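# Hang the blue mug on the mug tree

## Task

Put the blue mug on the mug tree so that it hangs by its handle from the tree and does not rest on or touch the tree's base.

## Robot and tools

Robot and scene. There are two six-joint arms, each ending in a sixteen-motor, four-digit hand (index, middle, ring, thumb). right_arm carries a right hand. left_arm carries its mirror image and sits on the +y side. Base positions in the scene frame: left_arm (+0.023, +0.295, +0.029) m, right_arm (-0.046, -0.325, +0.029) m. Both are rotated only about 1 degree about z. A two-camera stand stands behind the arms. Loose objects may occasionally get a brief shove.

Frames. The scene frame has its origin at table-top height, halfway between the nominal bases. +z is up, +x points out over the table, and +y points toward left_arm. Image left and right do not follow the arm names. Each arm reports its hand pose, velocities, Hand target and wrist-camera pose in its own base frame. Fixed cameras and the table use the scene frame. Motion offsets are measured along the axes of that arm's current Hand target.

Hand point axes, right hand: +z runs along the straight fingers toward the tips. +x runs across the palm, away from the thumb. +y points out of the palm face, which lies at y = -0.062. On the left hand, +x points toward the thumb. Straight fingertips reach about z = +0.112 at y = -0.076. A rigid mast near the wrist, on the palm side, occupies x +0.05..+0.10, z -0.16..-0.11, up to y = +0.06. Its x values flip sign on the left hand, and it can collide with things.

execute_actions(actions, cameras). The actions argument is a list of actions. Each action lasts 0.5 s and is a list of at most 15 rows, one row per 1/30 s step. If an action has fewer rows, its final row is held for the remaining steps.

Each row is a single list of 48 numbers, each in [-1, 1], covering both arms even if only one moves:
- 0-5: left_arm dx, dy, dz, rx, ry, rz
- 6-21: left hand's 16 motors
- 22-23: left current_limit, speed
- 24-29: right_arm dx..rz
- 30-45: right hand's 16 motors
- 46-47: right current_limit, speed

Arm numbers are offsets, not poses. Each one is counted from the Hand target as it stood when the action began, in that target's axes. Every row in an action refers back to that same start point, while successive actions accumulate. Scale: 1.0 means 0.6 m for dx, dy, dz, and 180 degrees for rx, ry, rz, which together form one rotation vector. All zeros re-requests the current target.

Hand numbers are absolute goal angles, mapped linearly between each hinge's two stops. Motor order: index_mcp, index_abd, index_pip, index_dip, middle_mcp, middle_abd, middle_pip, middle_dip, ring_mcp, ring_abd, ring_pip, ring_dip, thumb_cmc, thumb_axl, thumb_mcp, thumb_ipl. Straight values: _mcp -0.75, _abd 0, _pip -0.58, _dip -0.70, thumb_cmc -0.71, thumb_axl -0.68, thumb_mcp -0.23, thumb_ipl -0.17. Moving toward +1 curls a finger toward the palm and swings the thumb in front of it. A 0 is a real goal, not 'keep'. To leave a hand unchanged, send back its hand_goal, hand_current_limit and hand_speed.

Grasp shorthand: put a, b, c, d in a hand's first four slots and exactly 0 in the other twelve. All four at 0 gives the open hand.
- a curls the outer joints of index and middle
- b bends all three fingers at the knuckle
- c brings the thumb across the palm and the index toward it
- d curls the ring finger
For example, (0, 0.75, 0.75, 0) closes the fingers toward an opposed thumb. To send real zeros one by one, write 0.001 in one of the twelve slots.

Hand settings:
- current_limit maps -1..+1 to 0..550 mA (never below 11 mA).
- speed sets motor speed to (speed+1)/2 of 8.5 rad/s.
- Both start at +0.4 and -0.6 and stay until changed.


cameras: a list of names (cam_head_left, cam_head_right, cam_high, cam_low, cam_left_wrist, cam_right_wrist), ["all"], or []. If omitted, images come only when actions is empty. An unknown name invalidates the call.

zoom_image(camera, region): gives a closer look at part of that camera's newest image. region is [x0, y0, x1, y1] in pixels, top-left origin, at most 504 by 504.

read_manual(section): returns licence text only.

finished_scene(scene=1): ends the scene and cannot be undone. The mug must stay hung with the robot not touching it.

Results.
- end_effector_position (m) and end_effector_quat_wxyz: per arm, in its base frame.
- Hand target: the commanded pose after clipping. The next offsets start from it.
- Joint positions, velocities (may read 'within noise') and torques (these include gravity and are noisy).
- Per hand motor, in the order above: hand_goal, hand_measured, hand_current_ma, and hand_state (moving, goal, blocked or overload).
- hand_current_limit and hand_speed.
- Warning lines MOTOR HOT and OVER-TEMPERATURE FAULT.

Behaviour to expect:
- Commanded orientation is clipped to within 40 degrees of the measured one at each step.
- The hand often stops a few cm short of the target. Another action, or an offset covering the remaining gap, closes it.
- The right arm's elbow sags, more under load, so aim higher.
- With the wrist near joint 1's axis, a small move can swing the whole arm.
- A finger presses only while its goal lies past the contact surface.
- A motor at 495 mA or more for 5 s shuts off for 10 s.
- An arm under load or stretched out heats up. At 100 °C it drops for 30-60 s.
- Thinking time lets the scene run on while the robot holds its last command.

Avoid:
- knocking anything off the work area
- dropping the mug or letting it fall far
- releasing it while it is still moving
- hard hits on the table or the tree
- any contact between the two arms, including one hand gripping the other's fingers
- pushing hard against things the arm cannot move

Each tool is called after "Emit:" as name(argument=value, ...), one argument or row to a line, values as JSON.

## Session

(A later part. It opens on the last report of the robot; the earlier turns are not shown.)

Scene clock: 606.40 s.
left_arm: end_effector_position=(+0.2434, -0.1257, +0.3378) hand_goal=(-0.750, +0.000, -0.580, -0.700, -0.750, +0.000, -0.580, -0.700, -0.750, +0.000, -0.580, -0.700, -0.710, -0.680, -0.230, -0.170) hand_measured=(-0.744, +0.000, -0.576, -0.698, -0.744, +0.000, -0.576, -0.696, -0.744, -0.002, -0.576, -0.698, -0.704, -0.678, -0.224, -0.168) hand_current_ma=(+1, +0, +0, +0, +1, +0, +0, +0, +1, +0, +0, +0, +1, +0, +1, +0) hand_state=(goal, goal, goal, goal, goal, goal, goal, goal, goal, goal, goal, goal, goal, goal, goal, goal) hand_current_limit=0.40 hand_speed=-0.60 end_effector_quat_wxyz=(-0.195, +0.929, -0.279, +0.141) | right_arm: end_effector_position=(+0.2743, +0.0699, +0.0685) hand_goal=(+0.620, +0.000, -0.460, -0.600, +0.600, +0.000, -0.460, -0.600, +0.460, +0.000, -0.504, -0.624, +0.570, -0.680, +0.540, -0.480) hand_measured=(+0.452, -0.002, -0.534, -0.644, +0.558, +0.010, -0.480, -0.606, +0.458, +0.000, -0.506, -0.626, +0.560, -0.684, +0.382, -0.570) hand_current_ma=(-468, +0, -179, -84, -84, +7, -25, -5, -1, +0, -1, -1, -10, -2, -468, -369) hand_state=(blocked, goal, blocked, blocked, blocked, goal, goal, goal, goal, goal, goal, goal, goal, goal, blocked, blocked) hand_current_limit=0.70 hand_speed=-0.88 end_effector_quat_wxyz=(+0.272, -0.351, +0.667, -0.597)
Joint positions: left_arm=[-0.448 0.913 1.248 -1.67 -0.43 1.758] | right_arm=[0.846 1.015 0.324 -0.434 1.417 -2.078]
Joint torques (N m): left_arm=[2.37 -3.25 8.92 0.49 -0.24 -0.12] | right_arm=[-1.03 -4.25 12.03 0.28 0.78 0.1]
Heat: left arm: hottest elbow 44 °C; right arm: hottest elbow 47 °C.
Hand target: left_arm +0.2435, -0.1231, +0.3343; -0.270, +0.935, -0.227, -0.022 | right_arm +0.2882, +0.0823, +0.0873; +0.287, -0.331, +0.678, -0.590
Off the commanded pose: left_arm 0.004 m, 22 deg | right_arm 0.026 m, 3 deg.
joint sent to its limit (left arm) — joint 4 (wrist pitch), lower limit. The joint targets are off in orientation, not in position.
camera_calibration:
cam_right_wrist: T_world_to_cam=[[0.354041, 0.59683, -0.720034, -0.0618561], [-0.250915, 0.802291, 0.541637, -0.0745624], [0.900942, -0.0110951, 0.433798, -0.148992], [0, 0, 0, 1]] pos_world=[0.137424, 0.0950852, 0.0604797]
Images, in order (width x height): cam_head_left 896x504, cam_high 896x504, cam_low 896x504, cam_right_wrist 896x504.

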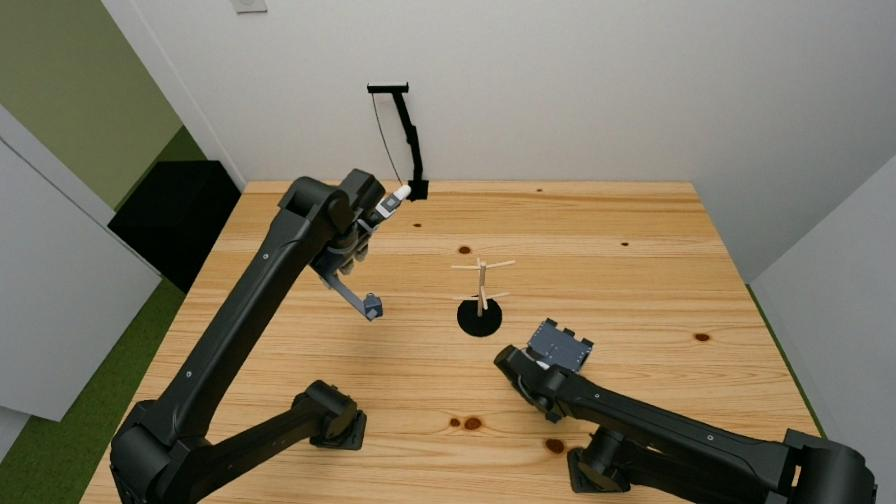

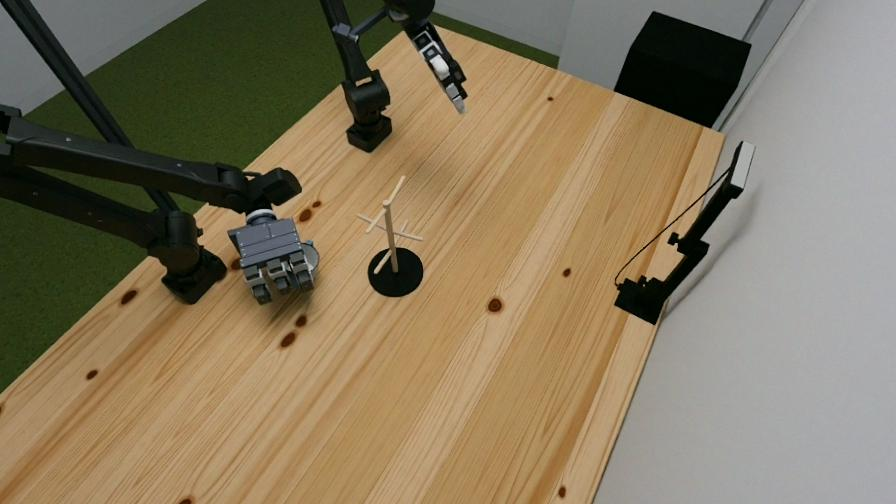

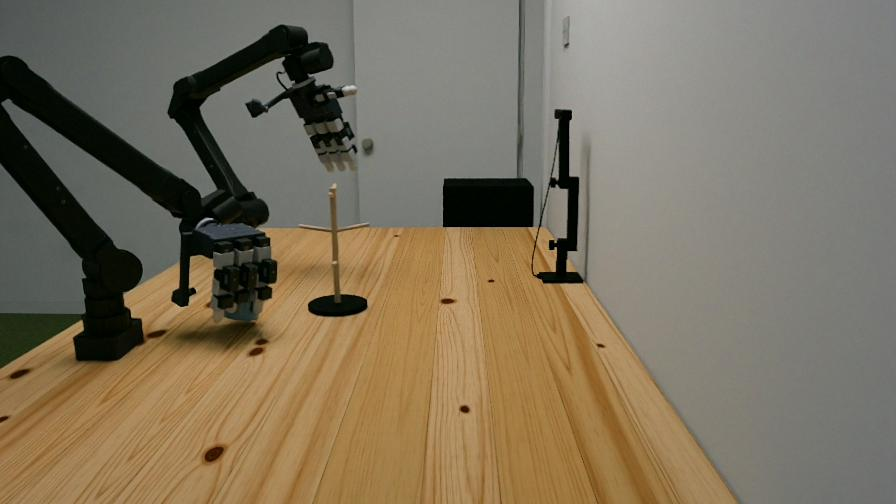

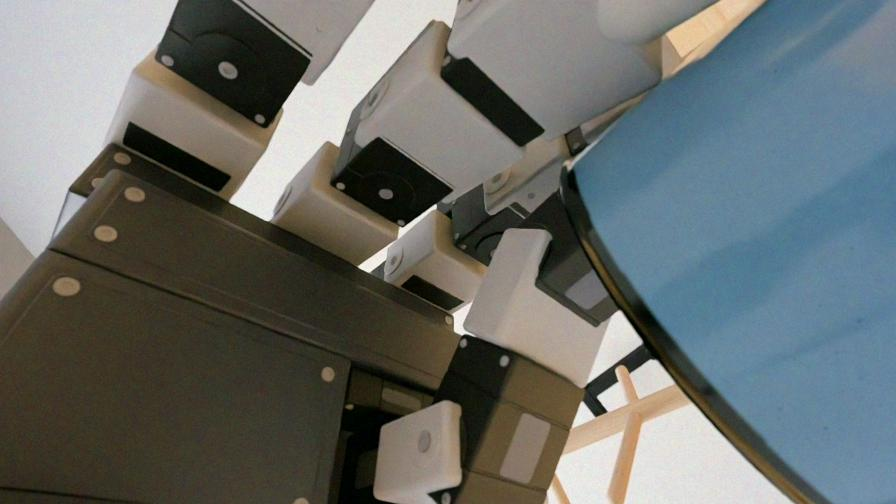

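Emit:
execute_actions(
  actions=[
    [[0,0,0,0,0,0,0,0,0,0,0,0,0,0,0,0,0,0,0,0,0,0,0.4,-0.6,0,0.033,0.0046,0,0,0,0.62,0,-0.46,-0.6,0.56,0,-0.48,-0.6,0.46,0,-0.504,-0.623,0.571,-0.68,0.54,-0.48,0.7,-0.88]],
    [[0,0,0,0,0,0,0,0,0,0,0,0,0,0,0,0,0,0,0,0,0,0,0.4,-0.6,0,0.033,0.0046,0,0,0,0.62,0,-0.46,-0.6,0.56,0,-0.48,-0.6,0.46,0,-0.504,-0.623,0.571,-0.68,0.54,-0.48,0.7,-0.88]],
  ],
  cameras=["cam_low","cam_high","cam_right_wrist"],
)

Emit:
zoom_image(
  camera="cam_high",
  region=[200, 180, 360, 340],
)

Emit:
zoom_image(
  camera="cam_low",
  region=[150, 160, 350, 360],
)

Scene clock: 624.50 s.
left_arm: end_effector_position=(+0.2434, -0.1257, +0.3378) hand_goal=(-0.750, +0.000, -0.580, -0.700, -0.750, +0.000, -0.580, -0.700, -0.750, +0.000, -0.580, -0.700, -0.710, -0.680, -0.230, -0.170) hand_measured=(-0.744, +0.000, -0.576, -0.698, -0.744, +0.000, -0.576, -0.696, -0.744, -0.002, -0.576, -0.698, -0.704, -0.678, -0.224, -0.168) hand_current_ma=(+1, +0, +0, +0, +1, +0, +0, +0, +1, +0, +0, +0, +1, +0, +1, +0) hand_state=(goal, goal, goal, goal, goal, goal, goal, goal, goal, goal, goal, goal, goal, goal, goal, goal) hand_current_limit=0.40 hand_speed=-0.60 end_effector_quat_wxyz=(-0.195, +0.929, -0.279, +0.141) | right_arm: end_effector_position=(+0.2849, +0.0804, +0.0491) hand_goal=(+0.620, +0.000, -0.460, -0.600, +0.560, +0.000, -0.480, -0.600, +0.460, +0.000, -0.504, -0.624, +0.570, -0.680, +0.540, -0.480) hand_measured=(+0.452, -0.006, -0.534, -0.636, +0.536, +0.030, -0.488, -0.602, +0.458, +0.000, -0.506, -0.626, +0.562, -0.684, +0.382, -0.566) hand_current_ma=(-467, -4, -179, -63, -37, +36, -6, -1, -1, +0, -1, -1, -7, -3, -468, -339) hand_state=(blocked, goal, blocked, blocked, blocked, blocked, goal, goal, goal, goal, goal, goal, goal, goal, blocked, blocked) hand_current_limit=0.70 hand_speed=-0.88 end_effector_quat_wxyz=(+0.280, -0.339, +0.672, -0.596)
Joint positions: left_arm=[-0.448 0.913 1.248 -1.67 -0.43 1.758] | right_arm=[0.844 1.144 0.324 -0.31 1.423 -2.044]
Joint torques (N m): left_arm=[2.37 -3.25 8.94 0.49 -0.24 -0.12] | right_arm=[-0.15 -3.9 7.16 1.37 0.64 0.21]
Heat: left arm: hottest elbow 44 °C; right arm: hottest elbow 49 °C.
Hand target: left_arm +0.2435, -0.1231, +0.3343; -0.270, +0.935, -0.227, -0.022 | right_arm +0.2881, +0.0822, +0.0473; +0.287, -0.331, +0.678, -0.590
Off the commanded pose: left_arm 0.004 m, 22 deg | right_arm 0.004 m, 2 deg.
joint sent to its limit (left arm) — joint 4 (wrist pitch), lower limit. The joint targets are off in orientation, not in position.
camera_calibration:
cam_right_wrist: T_world_to_cam=[[0.374556, 0.607246, -0.700685, -0.0934597], [-0.255646, 0.79404, 0.551494, -0.0683497], [0.891265, -0.0274378, 0.452652, -0.146881], [0, 0, 0, 1]] pos_world=[0.148442, 0.106995, 0.0386944]
Images, in order (width x height): cam_high 896x504, cam_low 896x504, cam_right_wrist 896x504.

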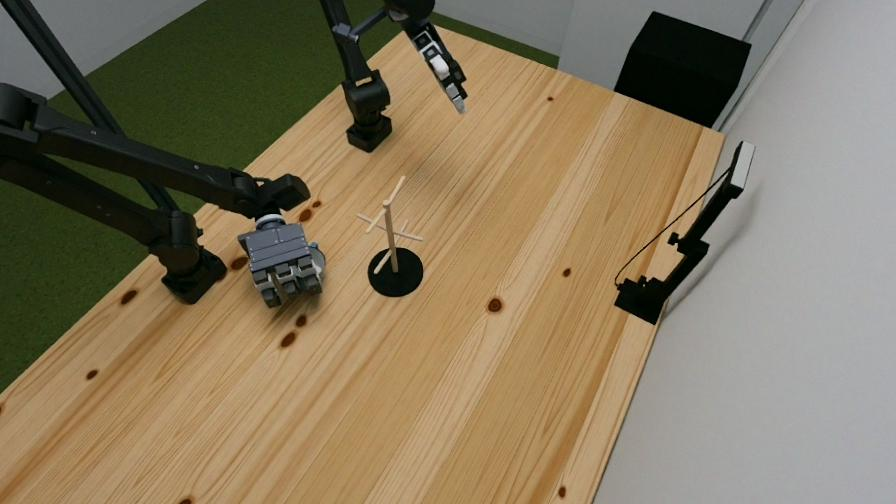

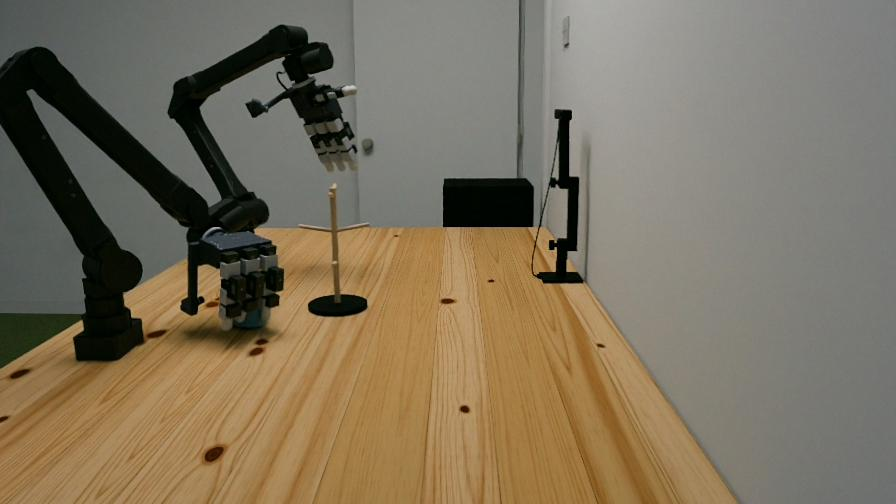

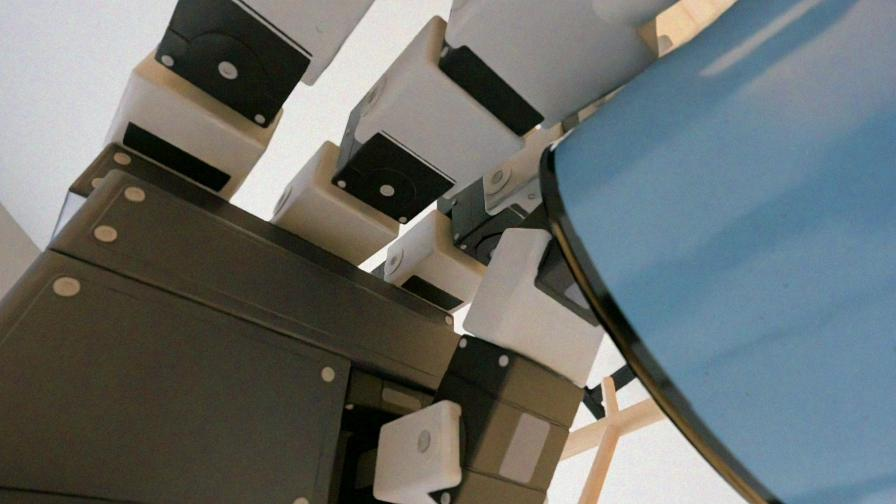

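Scaled by 3.150 from the camera's 896x504 image, which has a finer 1280x720 frame.

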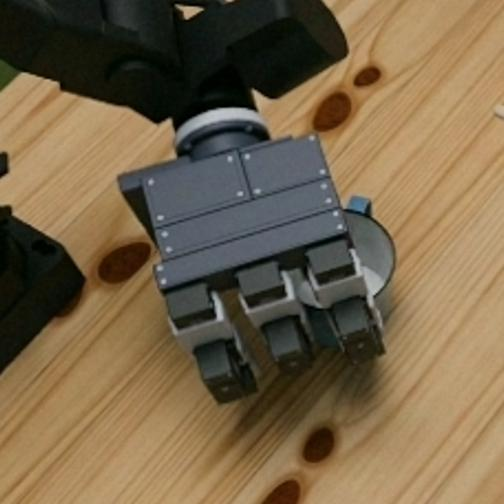

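Scaled by 2.520 from the camera's 896x504 image, which has a finer 1280x720 frame.

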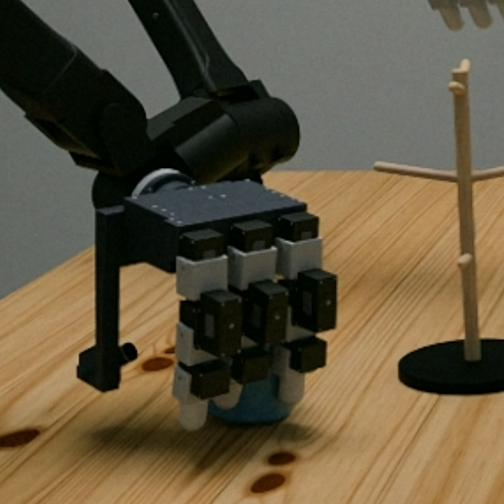

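Emit:
execute_actions(
  actions=[
    [[0,0,0,0,0,0,0,0,0,0,0,0,0,0,0,0,0,0,0,0,0,0,0.4,-0.6,0,0,0,0,0,0,0.36,0,-0.504,-0.623,0.36,0,-0.504,-0.623,0.4,0,-0.504,-0.623,0.571,-0.68,0.25,-0.546,0.5,-0.8]],
    [[0,0,0,0,0,0,0,0,0,0,0,0,0,0,0,0,0,0,0,0,0,0,0.4,-0.6,-0.0317,0,0,0,0,0,0.36,0,-0.504,-0.623,0.36,0,-0.504,-0.623,0.4,0,-0.504,-0.623,0.66,-0.68,0.25,-0.546,0.5,-0.8]],
    [[0,0,0,0,0,0,0,0,0,0,0,0,0,0,0,0,0,0,0,0,0,0,0.4,-0.6,0,0,0,0,0,0,0.36,0,-0.504,-0.623,0.36,0,-0.504,-0.623,0.4,0,-0.504,-0.623,0.66,-0.68,0.25,-0.546,0.5,-0.8]],
  ],
  cameras=["cam_low","cam_high","cam_right_wrist"],
)

Emit:
zoom_image(
  camera="cam_high",
  region=[200, 180, 360, 340],
)

Emit:
zoom_image(
  camera="cam_low",
  region=[150, 160, 350, 360],
)

Scene clock: 636.50 s.
left_arm: end_effector_position=(+0.2434, -0.1257, +0.3378) hand_goal=(-0.750, +0.000, -0.580, -0.700, -0.750, +0.000, -0.580, -0.700, -0.750, +0.000, -0.580, -0.700, -0.710, -0.680, -0.230, -0.170) hand_measured=(-0.744, +0.000, -0.576, -0.698, -0.744, +0.000, -0.576, -0.696, -0.744, -0.002, -0.576, -0.698, -0.704, -0.678, -0.224, -0.168) hand_current_ma=(+1, +0, +0, +0, +1, +0, +0, +0, +1, +0, +0, +0, +1, +0, +1, +0) hand_state=(goal, goal, goal, goal, goal, goal, goal, goal, goal, goal, goal, goal, goal, goal, goal, goal) hand_current_limit=0.40 hand_speed=-0.60 end_effector_quat_wxyz=(-0.195, +0.929, -0.279, +0.141) | right_arm: end_effector_position=(+0.2865, +0.0827, +0.0381) hand_goal=(+0.360, +0.000, -0.504, -0.624, +0.360, +0.000, -0.504, -0.624, +0.400, +0.000, -0.504, -0.624, +0.660, -0.680, +0.250, -0.546) hand_measured=(+0.364, -0.004, -0.506, -0.628, +0.364, +0.002, -0.504, -0.622, +0.404, +0.000, -0.506, -0.626, +0.656, -0.680, +0.250, -0.548) hand_current_ma=(+3, -2, -1, -2, +3, +1, +0, +1, +2, +0, -1, -1, -2, +0, +0, -1) hand_state=(goal, goal, goal, goal, goal, goal, goal, goal, goal, goal, goal, goal, goal, goal, goal, goal) hand_current_limit=0.50 hand_speed=-0.80 end_effector_quat_wxyz=(+0.272, -0.346, +0.670, -0.598)
Joint positions: left_arm=[-0.448 0.913 1.248 -1.67 -0.43 1.758] | right_arm=[0.844 1.206 0.33 -0.289 1.421 -2.03]
Joint torques (N m): left_arm=[2.32 -3.25 8.92 0.49 -0.24 -0.11] | right_arm=[-0.21 -3.84 10.03 0.77 0.82 0.2]
Heat: left arm: hottest elbow 44 °C; right arm: hottest elbow 48 °C.
Hand target: left_arm +0.2435, -0.1231, +0.3343; -0.270, +0.935, -0.227, -0.022 | right_arm +0.2999, +0.0973, +0.0473; +0.287, -0.331, +0.678, -0.590
Off the commanded pose: left_arm 0.004 m, 22 deg | right_arm 0.022 m, 3 deg.
joint sent to its limit (left arm) — joint 4 (wrist pitch), lower limit. The joint targets are off in orientation, not in position.
camera_calibration:
cam_right_wrist: T_world_to_cam=[[0.363603, 0.597506, -0.714688, -0.0987116], [-0.246049, 0.801555, 0.54495, -0.0668034], [0.898472, -0.0222974, 0.438463, -0.145116], [0, 0, 0, 1]] pos_world=[0.149838, 0.109292, 0.0294847]
Images, in order (width x height): cam_high 896x504, cam_low 896x504, cam_right_wrist 896x504.

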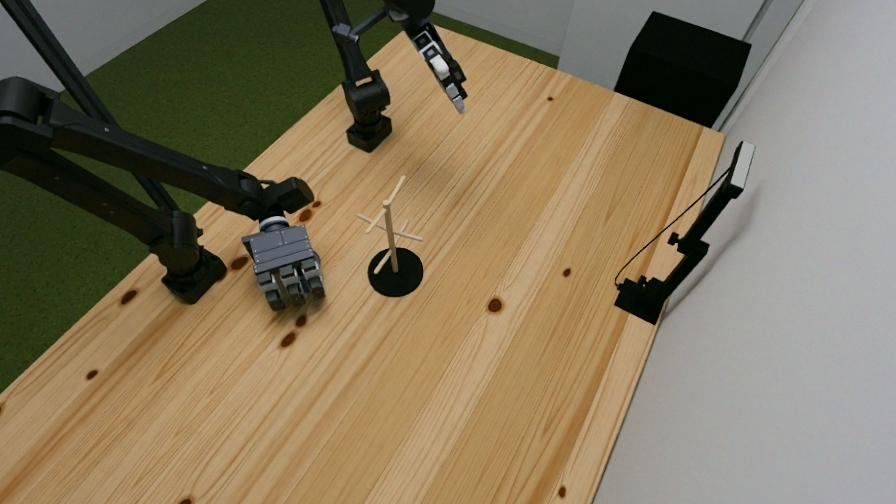

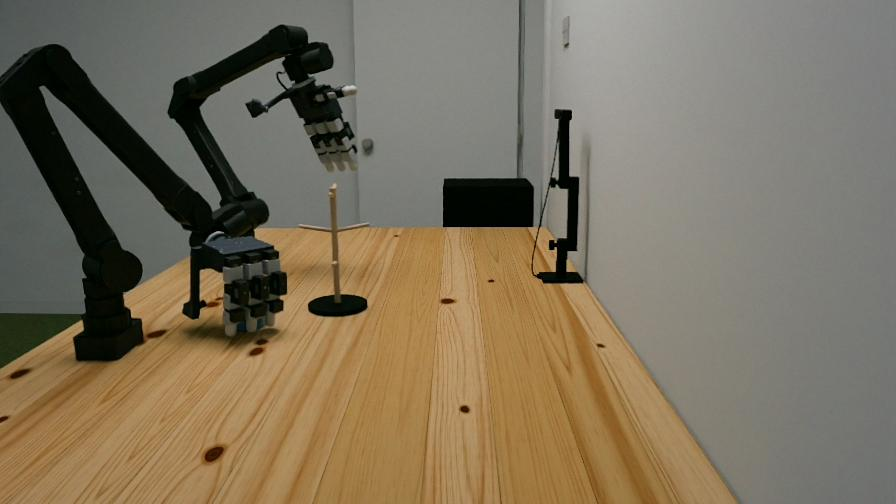

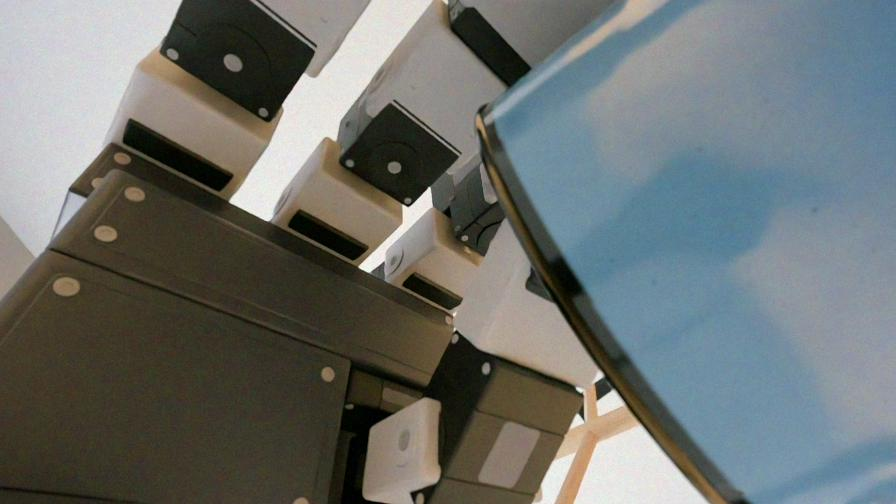

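Scaled by 3.150 from the camera's 896x504 image, which has a finer 1280x720 frame.

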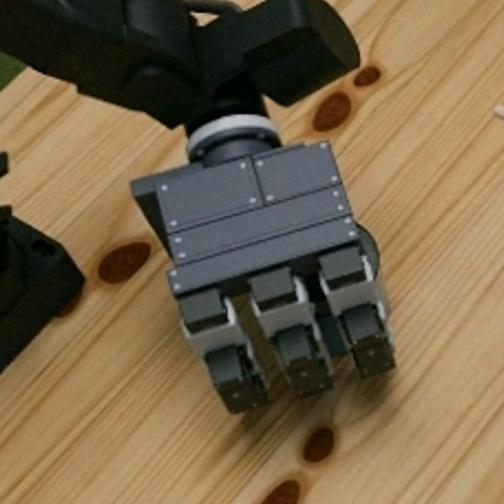

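Scaled by 2.520 from the camera's 896x504 image, which has a finer 1280x720 frame.

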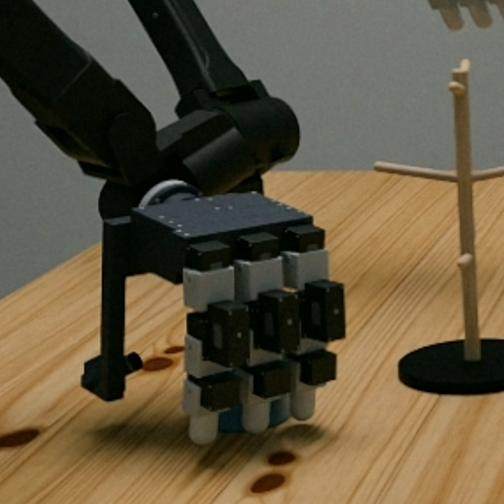

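Emit:
execute_actions(
  actions=[
    [[0,0,0,0,0,0,0,0,0,0,0,0,0,0,0,0,0,0,0,0,0,0,0.4,-0.6,0,-0.0248,-0.0035,0,0,0,0.36,0,-0.504,-0.623,0.36,0,-0.504,-0.623,0.4,0,-0.504,-0.623,0.66,-0.68,0.25,-0.546,0.5,-0.8]],
    [[0,0,0,0,0,0,0,0,0,0,0,0,0,0,0,0,0,0,0,0,0,0,0.4,-0.6,-0.0167,0,0,0,0,0,0.36,0,-0.504,-0.623,0.36,0,-0.504,-0.623,0.4,0,-0.504,-0.623,0.66,-0.68,0.25,-0.546,0.5,-0.8]],
  ],
  cameras=["cam_low","cam_high","cam_right_wrist"],
)

Emit:
zoom_image(
  camera="cam_high",
  region=[200, 180, 360, 340],
)

Emit:
zoom_image(
  camera="cam_low",
  region=[150, 160, 350, 360],
)

Scene clock: 650.07 s.
left_arm: end_effector_position=(+0.2434, -0.1257, +0.3378) hand_goal=(-0.750, +0.000, -0.580, -0.700, -0.750, +0.000, -0.580, -0.700, -0.750, +0.000, -0.580, -0.700, -0.710, -0.680, -0.230, -0.170) hand_measured=(-0.744, +0.000, -0.576, -0.698, -0.744, +0.000, -0.576, -0.696, -0.744, -0.002, -0.576, -0.698, -0.704, -0.678, -0.224, -0.168) hand_current_ma=(+1, +0, +0, +0, +1, +0, +0, +0, +1, +0, +0, +0, +1, +0, +1, +0) hand_state=(goal, goal, goal, goal, goal, goal, goal, goal, goal, goal, goal, goal, goal, goal, goal, goal) hand_current_limit=0.40 hand_speed=-0.60 end_effector_quat_wxyz=(-0.195, +0.929, -0.279, +0.141) | right_arm: end_effector_position=(+0.2945, +0.0917, +0.0524) hand_goal=(+0.360, +0.000, -0.504, -0.624, +0.360, +0.000, -0.504, -0.624, +0.400, +0.000, -0.504, -0.624, +0.660, -0.680, +0.250, -0.546) hand_measured=(+0.364, -0.004, -0.506, -0.628, +0.364, +0.002, -0.504, -0.622, +0.404, +0.000, -0.506, -0.626, +0.656, -0.680, +0.250, -0.548) hand_current_ma=(+3, -1, -1, -2, +3, +1, +0, +1, +2, +0, -1, -1, -2, +0, +0, -1) hand_state=(goal, goal, goal, goal, goal, goal, goal, goal, goal, goal, goal, goal, goal, goal, goal, goal) hand_current_limit=0.50 hand_speed=-0.80 end_effector_quat_wxyz=(+0.277, -0.341, +0.672, -0.596)
Joint positions: left_arm=[-0.448 0.913 1.248 -1.67 -0.43 1.758] | right_arm=[0.844 1.187 0.37 -0.333 1.421 -2.03]
Joint torques (N m): left_arm=[2.32 -3.25 8.92 0.49 -0.24 -0.11] | right_arm=[0.21 -4.31 10.51 0.29 0.82 0.16]
Heat: left arm: hottest elbow 44 °C; right arm: hottest elbow 50 °C.
Hand target: left_arm +0.2435, -0.1231, +0.3343; -0.270, +0.935, -0.227, -0.022 | right_arm +0.3059, +0.1051, +0.0621; +0.287, -0.332, +0.678, -0.590
Off the commanded pose: left_arm 0.004 m, 22 deg | right_arm 0.020 m, 2 deg.
joint sent to its limit (left arm) — joint 4 (wrist pitch), lower limit. The joint targets are off in orientation, not in position.
camera_calibration:
cam_right_wrist: T_world_to_cam=[[0.370587, 0.605445, -0.704344, -0.100071], [-0.251471, 0.795421, 0.551423, -0.0780542], [0.894107, -0.0272282, 0.447025, -0.157123], [0, 0, 0, 1]] pos_world=[0.157941, 0.118395, 0.0427946]
Images, in order (width x height): cam_high 896x504, cam_low 896x504, cam_right_wrist 896x504.

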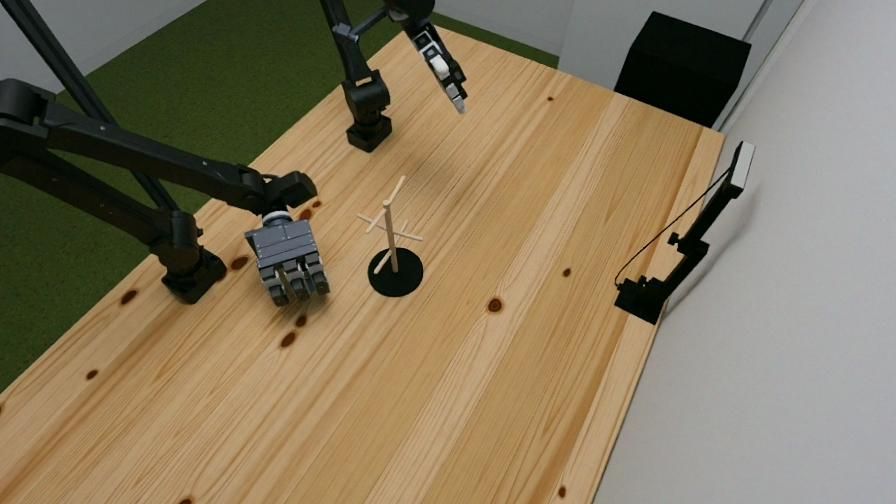

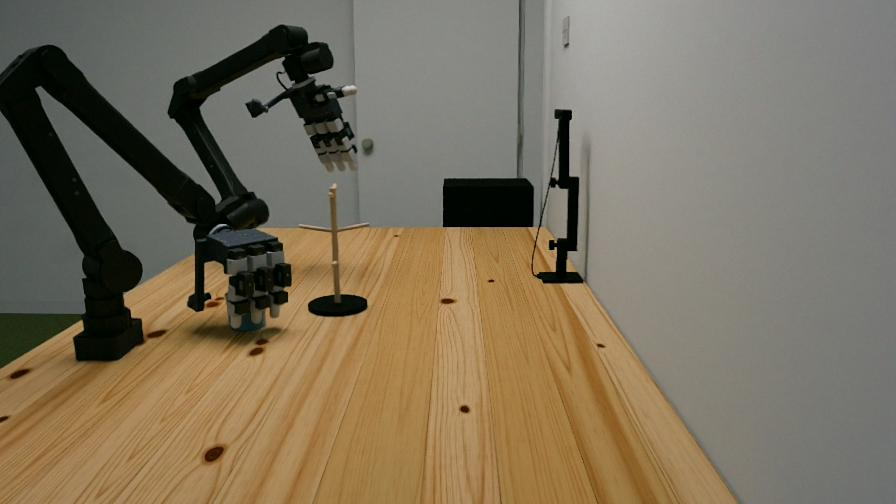

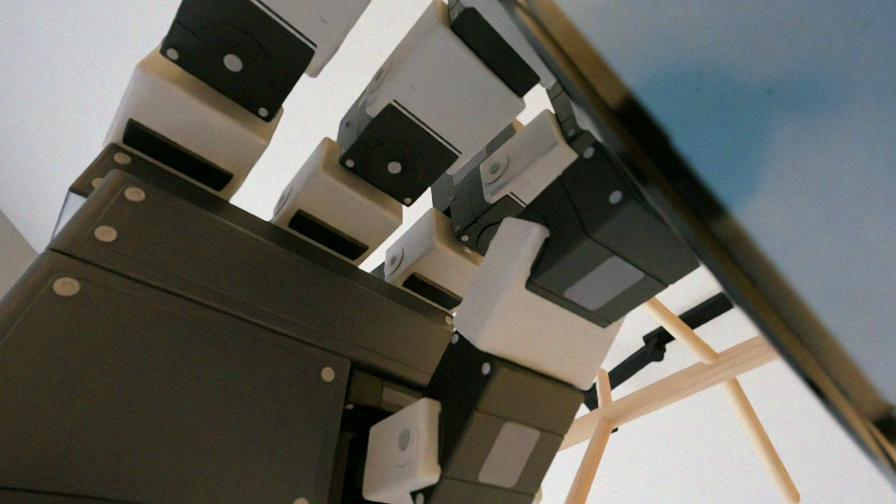

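Scaled by 3.150 from the camera's 896x504 image, which has a finer 1280x720 frame.

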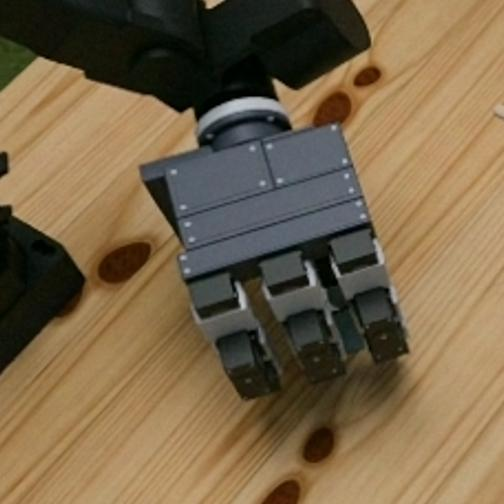

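Scaled by 2.520 from the camera's 896x504 image, which has a finer 1280x720 frame.

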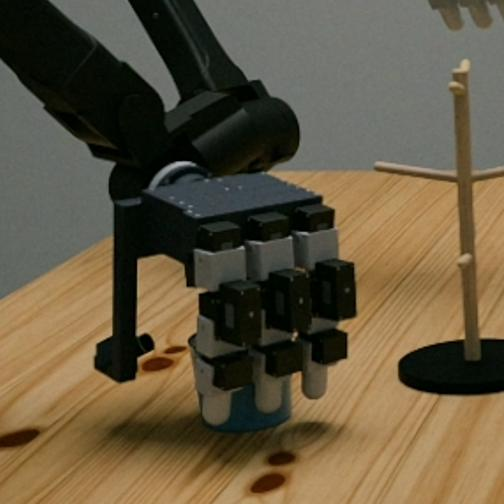

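Emit:
execute_actions(
  actions=[
    [[0,0,0,0,0,0,0,0,0,0,0,0,0,0,0,0,0,0,0,0,0,0,0.4,-0.6,-0.01,0,0,0,0,0,0.36,0,-0.504,-0.623,0.36,0,-0.504,-0.623,0.4,0,-0.504,-0.623,0.66,-0.68,0.25,-0.546,0.5,-0.8]],
    [[0,0,0,0,0,0,0,0,0,0,0,0,0,0,0,0,0,0,0,0,0,0,0.4,-0.6,0,0,0,0,0,0,0.4,0,-0.504,-0.623,0.4,0,-0.504,-0.623,0.42,0,-0.504,-0.623,0.66,-0.68,0.32,-0.546,0.5,-0.8]],
  ],
  cameras=["cam_right_wrist"],
)

Scene clock: 659.80 s.
left_arm: end_effector_position=(+0.2434, -0.1257, +0.3378) hand_goal=(-0.750, +0.000, -0.580, -0.700, -0.750, +0.000, -0.580, -0.700, -0.750, +0.000, -0.580, -0.700, -0.710, -0.680, -0.230, -0.170) hand_measured=(-0.744, +0.000, -0.576, -0.698, -0.744, +0.000, -0.576, -0.696, -0.744, -0.002, -0.576, -0.698, -0.704, -0.678, -0.224, -0.168) hand_current_ma=(+1, +0, +0, +0, +1, +0, +0, +0, +1, +0, +0, +0, +1, +0, +1, +0) hand_state=(goal, goal, goal, goal, goal, goal, goal, goal, goal, goal, goal, goal, goal, goal, goal, goal) hand_current_limit=0.40 hand_speed=-0.60 end_effector_quat_wxyz=(-0.195, +0.929, -0.279, +0.141) | right_arm: end_effector_position=(+0.2977, +0.0954, +0.0522) hand_goal=(+0.400, +0.000, -0.504, -0.624, +0.400, +0.000, -0.504, -0.624, +0.420, +0.000, -0.504, -0.624, +0.660, -0.680, +0.320, -0.546) hand_measured=(+0.398, -0.004, -0.506, -0.628, +0.398, +0.002, -0.504, -0.622, +0.418, +0.000, -0.506, -0.626, +0.656, -0.680, +0.314, -0.548) hand_current_ma=(-1, -1, -1, -2, -1, +1, +0, +1, -1, +0, -1, -1, -2, +0, -6, -1) hand_state=(goal, goal, goal, goal, goal, goal, goal, goal, goal, goal, goal, goal, goal, goal, goal, goal) hand_current_limit=0.50 hand_speed=-0.80 end_effector_quat_wxyz=(+0.276, -0.342, +0.672, -0.596)
Joint positions: left_arm=[-0.448 0.913 1.248 -1.67 -0.43 1.758] | right_arm=[0.844 1.207 0.385 -0.342 1.421 -2.02]
Joint torques (N m): left_arm=[2.32 -3.25 8.92 0.49 -0.24 -0.12] | right_arm=[0.38 -4.37 10.54 0.31 0.82 0.19]
Heat: left arm: hottest elbow 44 °C; right arm: hottest elbow 50 °C.
Hand target: left_arm +0.2435, -0.1231, +0.3343; -0.270, +0.935, -0.227, -0.022 | right_arm +0.3097, +0.1098, +0.0622; +0.287, -0.331, +0.678, -0.590
Off the commanded pose: left_arm 0.004 m, 22 deg | right_arm 0.021 m, 2 deg.
joint sent to its limit (left arm) — joint 4 (wrist pitch), lower limit. The joint targets are off in orientation, not in position.
camera_calibration:
cam_right_wrist: T_world_to_cam=[[0.369582, 0.603526, -0.706517, -0.103035], [-0.248991, 0.796868, 0.550458, -0.0808365], [0.895217, -0.0275236, 0.444781, -0.160061], [0, 0, 0, 1]] pos_world=[0.161242, 0.122195, 0.0428932]
Images, in order (width x height): cam_right_wrist 896x504.

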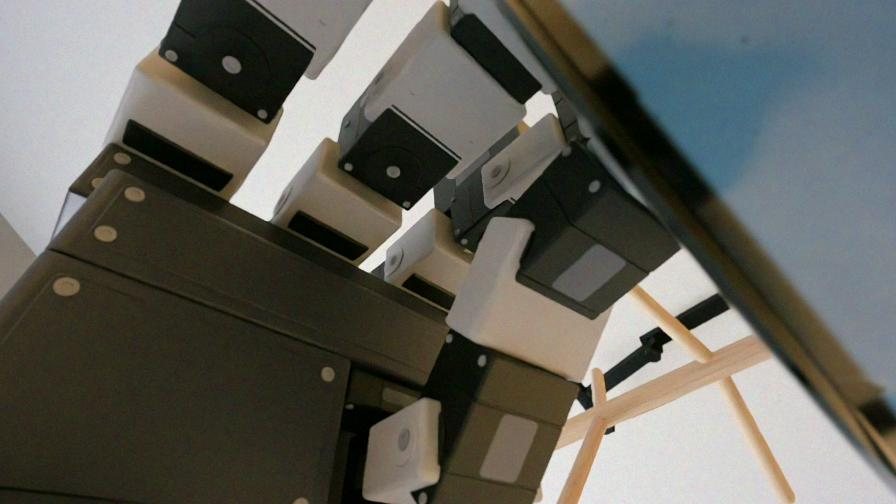

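Emit:
execute_actions(
  actions=[
    [[0,0,0,0,0,0,0,0,0,0,0,0,0,0,0,0,0,0,0,0,0,0,0.4,-0.6,0,0,0,0,0,0,0.46,0,-0.504,-0.623,0.46,0,-0.504,-0.623,0.42,0,-0.504,-0.623,0.66,-0.68,0.42,-0.546,0.5,-0.86]],
    [[0,0,0,0,0,0,0,0,0,0,0,0,0,0,0,0,0,0,0,0,0,0,0.4,-0.6,0,0,0,0,0,0,0.52,0,-0.48,-0.62,0.52,0,-0.48,-0.62,0.42,0,-0.504,-0.623,0.66,-0.68,0.48,-0.52,0.6,-0.88]],
    [[0,0,0,0,0,0,0,0,0,0,0,0,0,0,0,0,0,0,0,0,0,0,0.4,-0.6,0,0,0,0,0,0,0.58,0,-0.46,-0.61,0.58,0,-0.46,-0.61,0.42,0,-0.504,-0.623,0.66,-0.68,0.52,-0.5,0.65,-0.88]],
  ],
  cameras=["cam_right_wrist","cam_high"],
)

Scene clock: 665.77 s.
left_arm: end_effector_position=(+0.2434, -0.1257, +0.3378) hand_goal=(-0.750, +0.000, -0.580, -0.700, -0.750, +0.000, -0.580, -0.700, -0.750, +0.000, -0.580, -0.700, -0.710, -0.680, -0.230, -0.170) hand_measured=(-0.744, +0.000, -0.576, -0.698, -0.744, +0.000, -0.576, -0.696, -0.744, -0.002, -0.576, -0.698, -0.704, -0.678, -0.224, -0.168) hand_current_ma=(+1, +0, +0, +0, +1, +0, +0, +0, +1, +0, +0, +0, +1, +0, +1, +0) hand_state=(goal, goal, goal, goal, goal, goal, goal, goal, goal, goal, goal, goal, goal, goal, goal, goal) hand_current_limit=0.40 hand_speed=-0.60 end_effector_quat_wxyz=(-0.195, +0.929, -0.279, +0.141) | right_arm: end_effector_position=(+0.2970, +0.0945, +0.0514) hand_goal=(+0.580, +0.000, -0.460, -0.610, +0.580, +0.000, -0.460, -0.610, +0.420, +0.000, -0.504, -0.624, +0.660, -0.680, +0.520, -0.500) hand_measured=(+0.460, -0.002, -0.502, -0.628, +0.466, +0.004, -0.508, -0.628, +0.418, +0.000, -0.506, -0.626, +0.660, -0.680, +0.376, -0.558) hand_current_ma=(-390, -1, -78, -22, -363, +2, -94, -21, -1, +0, -1, -1, +0, +0, -454, -187) hand_state=(blocked, goal, blocked, goal, blocked, goal, blocked, goal, goal, goal, goal, goal, goal, goal, blocked, blocked) hand_current_limit=0.65 hand_speed=-0.88 end_effector_quat_wxyz=(+0.273, -0.344, +0.671, -0.597)
Joint positions: left_arm=[-0.448 0.913 1.248 -1.67 -0.43 1.758] | right_arm=[0.844 1.209 0.385 -0.347 1.421 -2.019]
Joint torques (N m): left_arm=[2.32 -3.25 8.92 0.49 -0.24 -0.11] | right_arm=[0.03 -4.54 10.69 0.24 0.87 0.22]
Heat: left arm: hottest elbow 44 °C; right arm: hottest elbow 51 °C.
Hand target: left_arm +0.2435, -0.1231, +0.3343; -0.270, +0.935, -0.227, -0.022 | right_arm +0.3096, +0.1098, +0.0622; +0.287, -0.331, +0.678, -0.590
Off the commanded pose: left_arm 0.004 m, 22 deg | right_arm 0.023 m, 2 deg.
joint sent to its limit (left arm) — joint 4 (wrist pitch), lower limit. The joint targets are off in orientation, not in position.
camera_calibration:
cam_right_wrist: T_world_to_cam=[[0.366369, 0.599918, -0.711247, -0.101316], [-0.246348, 0.799658, 0.547595, -0.0808704], [0.897266, -0.0254072, 0.440759, -0.159645], [0, 0, 0, 1]] pos_world=[0.160441, 0.121394, 0.0425888]
Images, in order (width x height): cam_high 896x504, cam_right_wrist 896x504.

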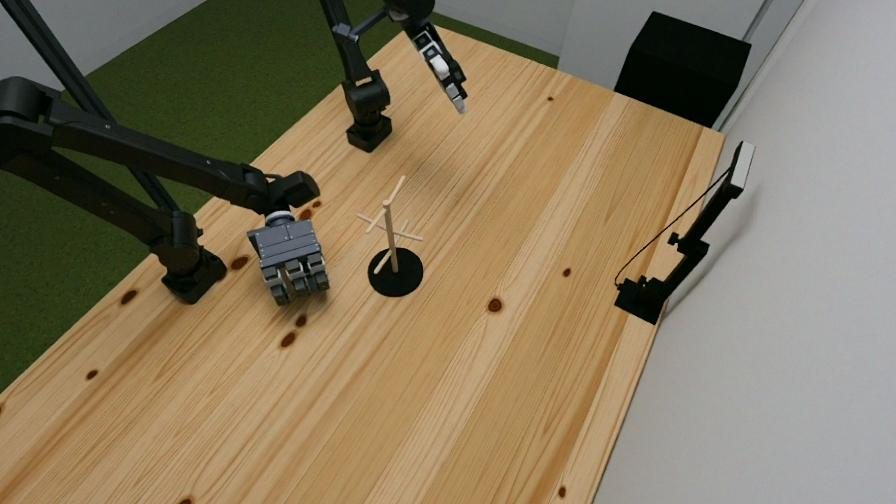

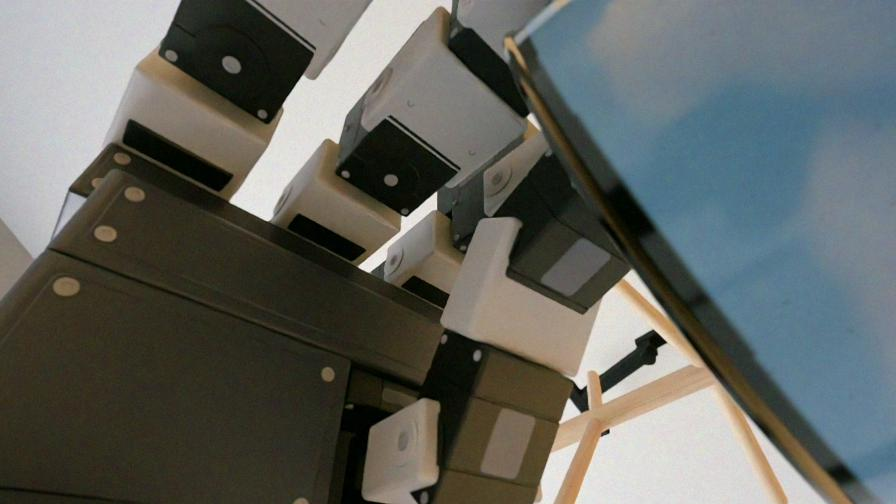

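Emit:
execute_actions(
  actions=[
    [[0,0,0,0,0,0,0,0,0,0,0,0,0,0,0,0,0,0,0,0,0,0,0.4,-0.6,0,0,0,0,0,0,0.6,0,-0.46,-0.61,0.6,0,-0.46,-0.61,0.42,0,-0.504,-0.623,0.66,-0.68,0.54,-0.46,0.75,-0.88]],
    [[0,0,0,0,0,0,0,0,0,0,0,0,0,0,0,0,0,0,0,0,0,0,0.4,-0.6,0.0092,-0.0346,-0.0052,0,0,0,0.6,0,-0.46,-0.61,0.6,0,-0.46,-0.61,0.42,0,-0.504,-0.623,0.66,-0.68,0.54,-0.46,0.75,-0.88]],
    [[0,0,0,0,0,0,0,0,0,0,0,0,0,0,0,0,0,0,0,0,0,0,0.4,-0.6,0.0092,-0.0346,-0.0052,0,0,0,0.6,0,-0.46,-0.61,0.6,0,-0.46,-0.61,0.42,0,-0.504,-0.623,0.66,-0.68,0.54,-0.46,0.75,-0.88]],
  ],
  cameras=["cam_right_wrist","cam_high","cam_low"],
)

Emit:
zoom_image(
  camera="cam_low",
  region=[150, 160, 350, 360],
)

Emit:
zoom_image(
  camera="cam_high",
  region=[200, 180, 360, 340],
)

Scene clock: 677.73 s.
left_arm: end_effector_position=(+0.2434, -0.1257, +0.3378) hand_goal=(-0.750, +0.000, -0.580, -0.700, -0.750, +0.000, -0.580, -0.700, -0.750, +0.000, -0.580, -0.700, -0.710, -0.680, -0.230, -0.170) hand_measured=(-0.744, +0.000, -0.576, -0.698, -0.744, +0.000, -0.576, -0.696, -0.744, -0.002, -0.576, -0.698, -0.704, -0.678, -0.224, -0.168) hand_current_ma=(+1, +0, +0, +0, +1, +0, +0, +0, +1, +0, +0, +0, +1, +0, +1, +0) hand_state=(goal, goal, goal, goal, goal, goal, goal, goal, goal, goal, goal, goal, goal, goal, goal, goal) hand_current_limit=0.40 hand_speed=-0.60 end_effector_quat_wxyz=(-0.195, +0.929, -0.279, +0.141) | right_arm: end_effector_position=(+0.2879, +0.0843, +0.0831) hand_goal=(+0.600, +0.000, -0.460, -0.610, +0.600, +0.000, -0.460, -0.610, +0.420, +0.000, -0.504, -0.624, +0.660, -0.680, +0.540, -0.460) hand_measured=(+0.462, -0.002, -0.508, -0.638, +0.474, +0.004, -0.508, -0.628, +0.418, +0.000, -0.506, -0.626, +0.660, -0.680, +0.376, -0.556) hand_current_ma=(-481, -1, -95, -42, -425, +2, -94, -21, -1, +0, -1, -1, +0, +0, -481, -404) hand_state=(blocked, goal, blocked, blocked, blocked, goal, blocked, goal, goal, goal, goal, goal, goal, goal, blocked, blocked) hand_current_limit=0.75 hand_speed=-0.88 end_effector_quat_wxyz=(+0.267, -0.351, +0.668, -0.600)
Joint positions: left_arm=[-0.448 0.913 1.248 -1.67 -0.43 1.758] | right_arm=[0.844 1.061 0.403 -0.51 1.42 -2.043]
Joint torques (N m): left_arm=[2.32 -3.25 8.92 0.5 -0.24 -0.12] | right_arm=[-0.15 -4.89 12.74 0.29 0.81 0.12]
Heat: left arm: hottest elbow 44 °C; right arm: hottest elbow 51 °C.
Hand target: left_arm +0.2435, -0.1231, +0.3343; -0.270, +0.935, -0.227, -0.022 | right_arm +0.3026, +0.1015, +0.1043; +0.287, -0.331, +0.678, -0.590
Off the commanded pose: left_arm 0.004 m, 22 deg | right_arm 0.031 m, 4 deg.
joint sent to its limit (left arm) — joint 4 (wrist pitch), lower limit. The joint targets are off in orientation, not in position.
camera_calibration:
cam_right_wrist: T_world_to_cam=[[0.354564, 0.589471, -0.725815, -0.0637894], [-0.241935, 0.807649, 0.537746, -0.0933636], [0.90319, -0.0150651, 0.428978, -0.167299], [0, 0, 0, 1]] pos_world=[0.151132, 0.110487, 0.075674]
Images, in order (width x height): cam_high 896x504, cam_low 896x504, cam_right_wrist 896x504.

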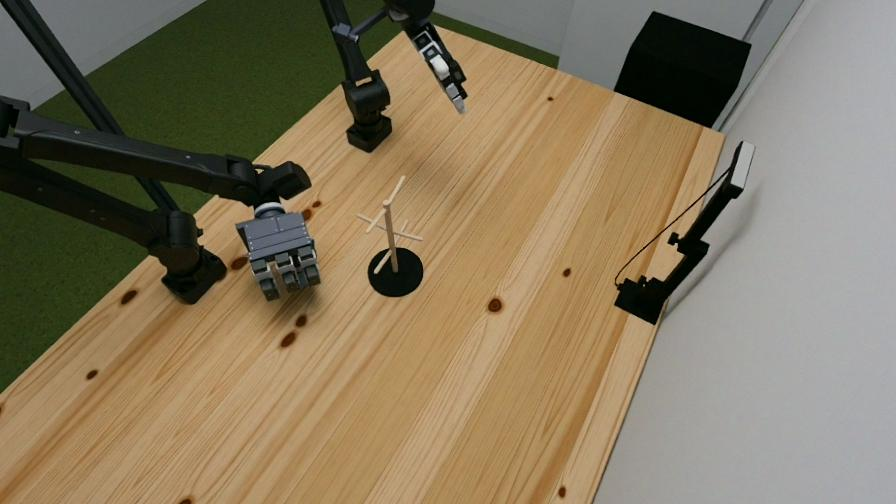

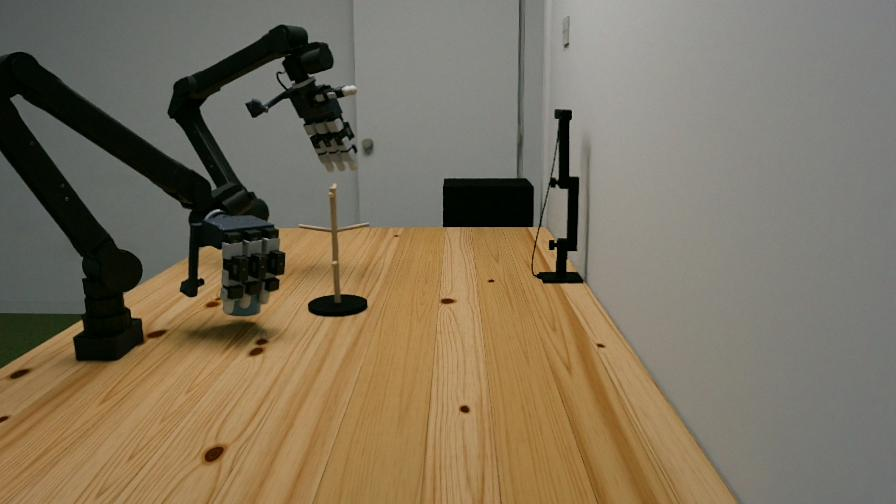

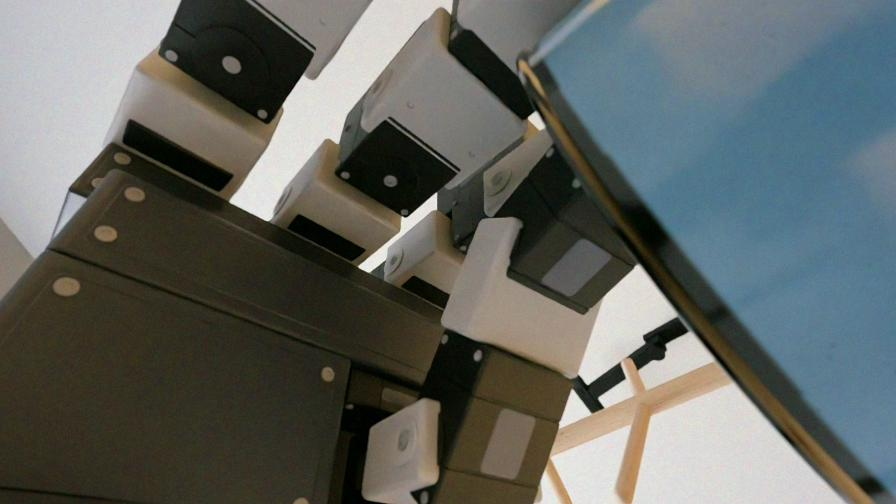

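Scaled by 2.520 from the camera's 896x504 image, which has a finer 1280x720 frame.

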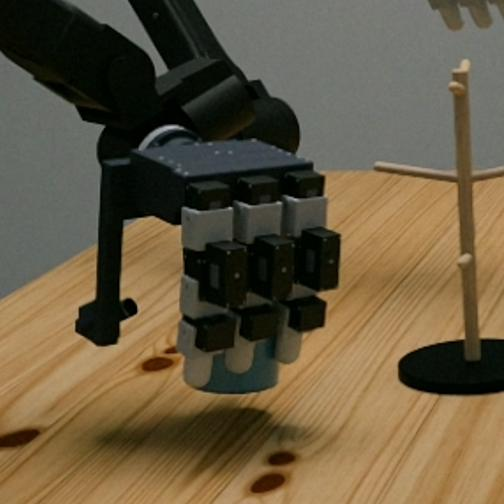

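Scaled by 3.150 from the camera's 896x504 image, which has a finer 1280x720 frame.

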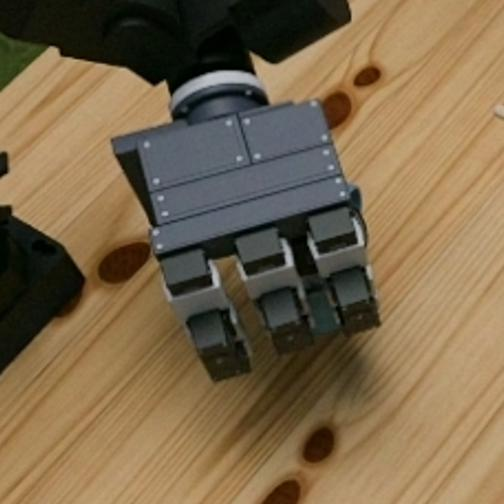

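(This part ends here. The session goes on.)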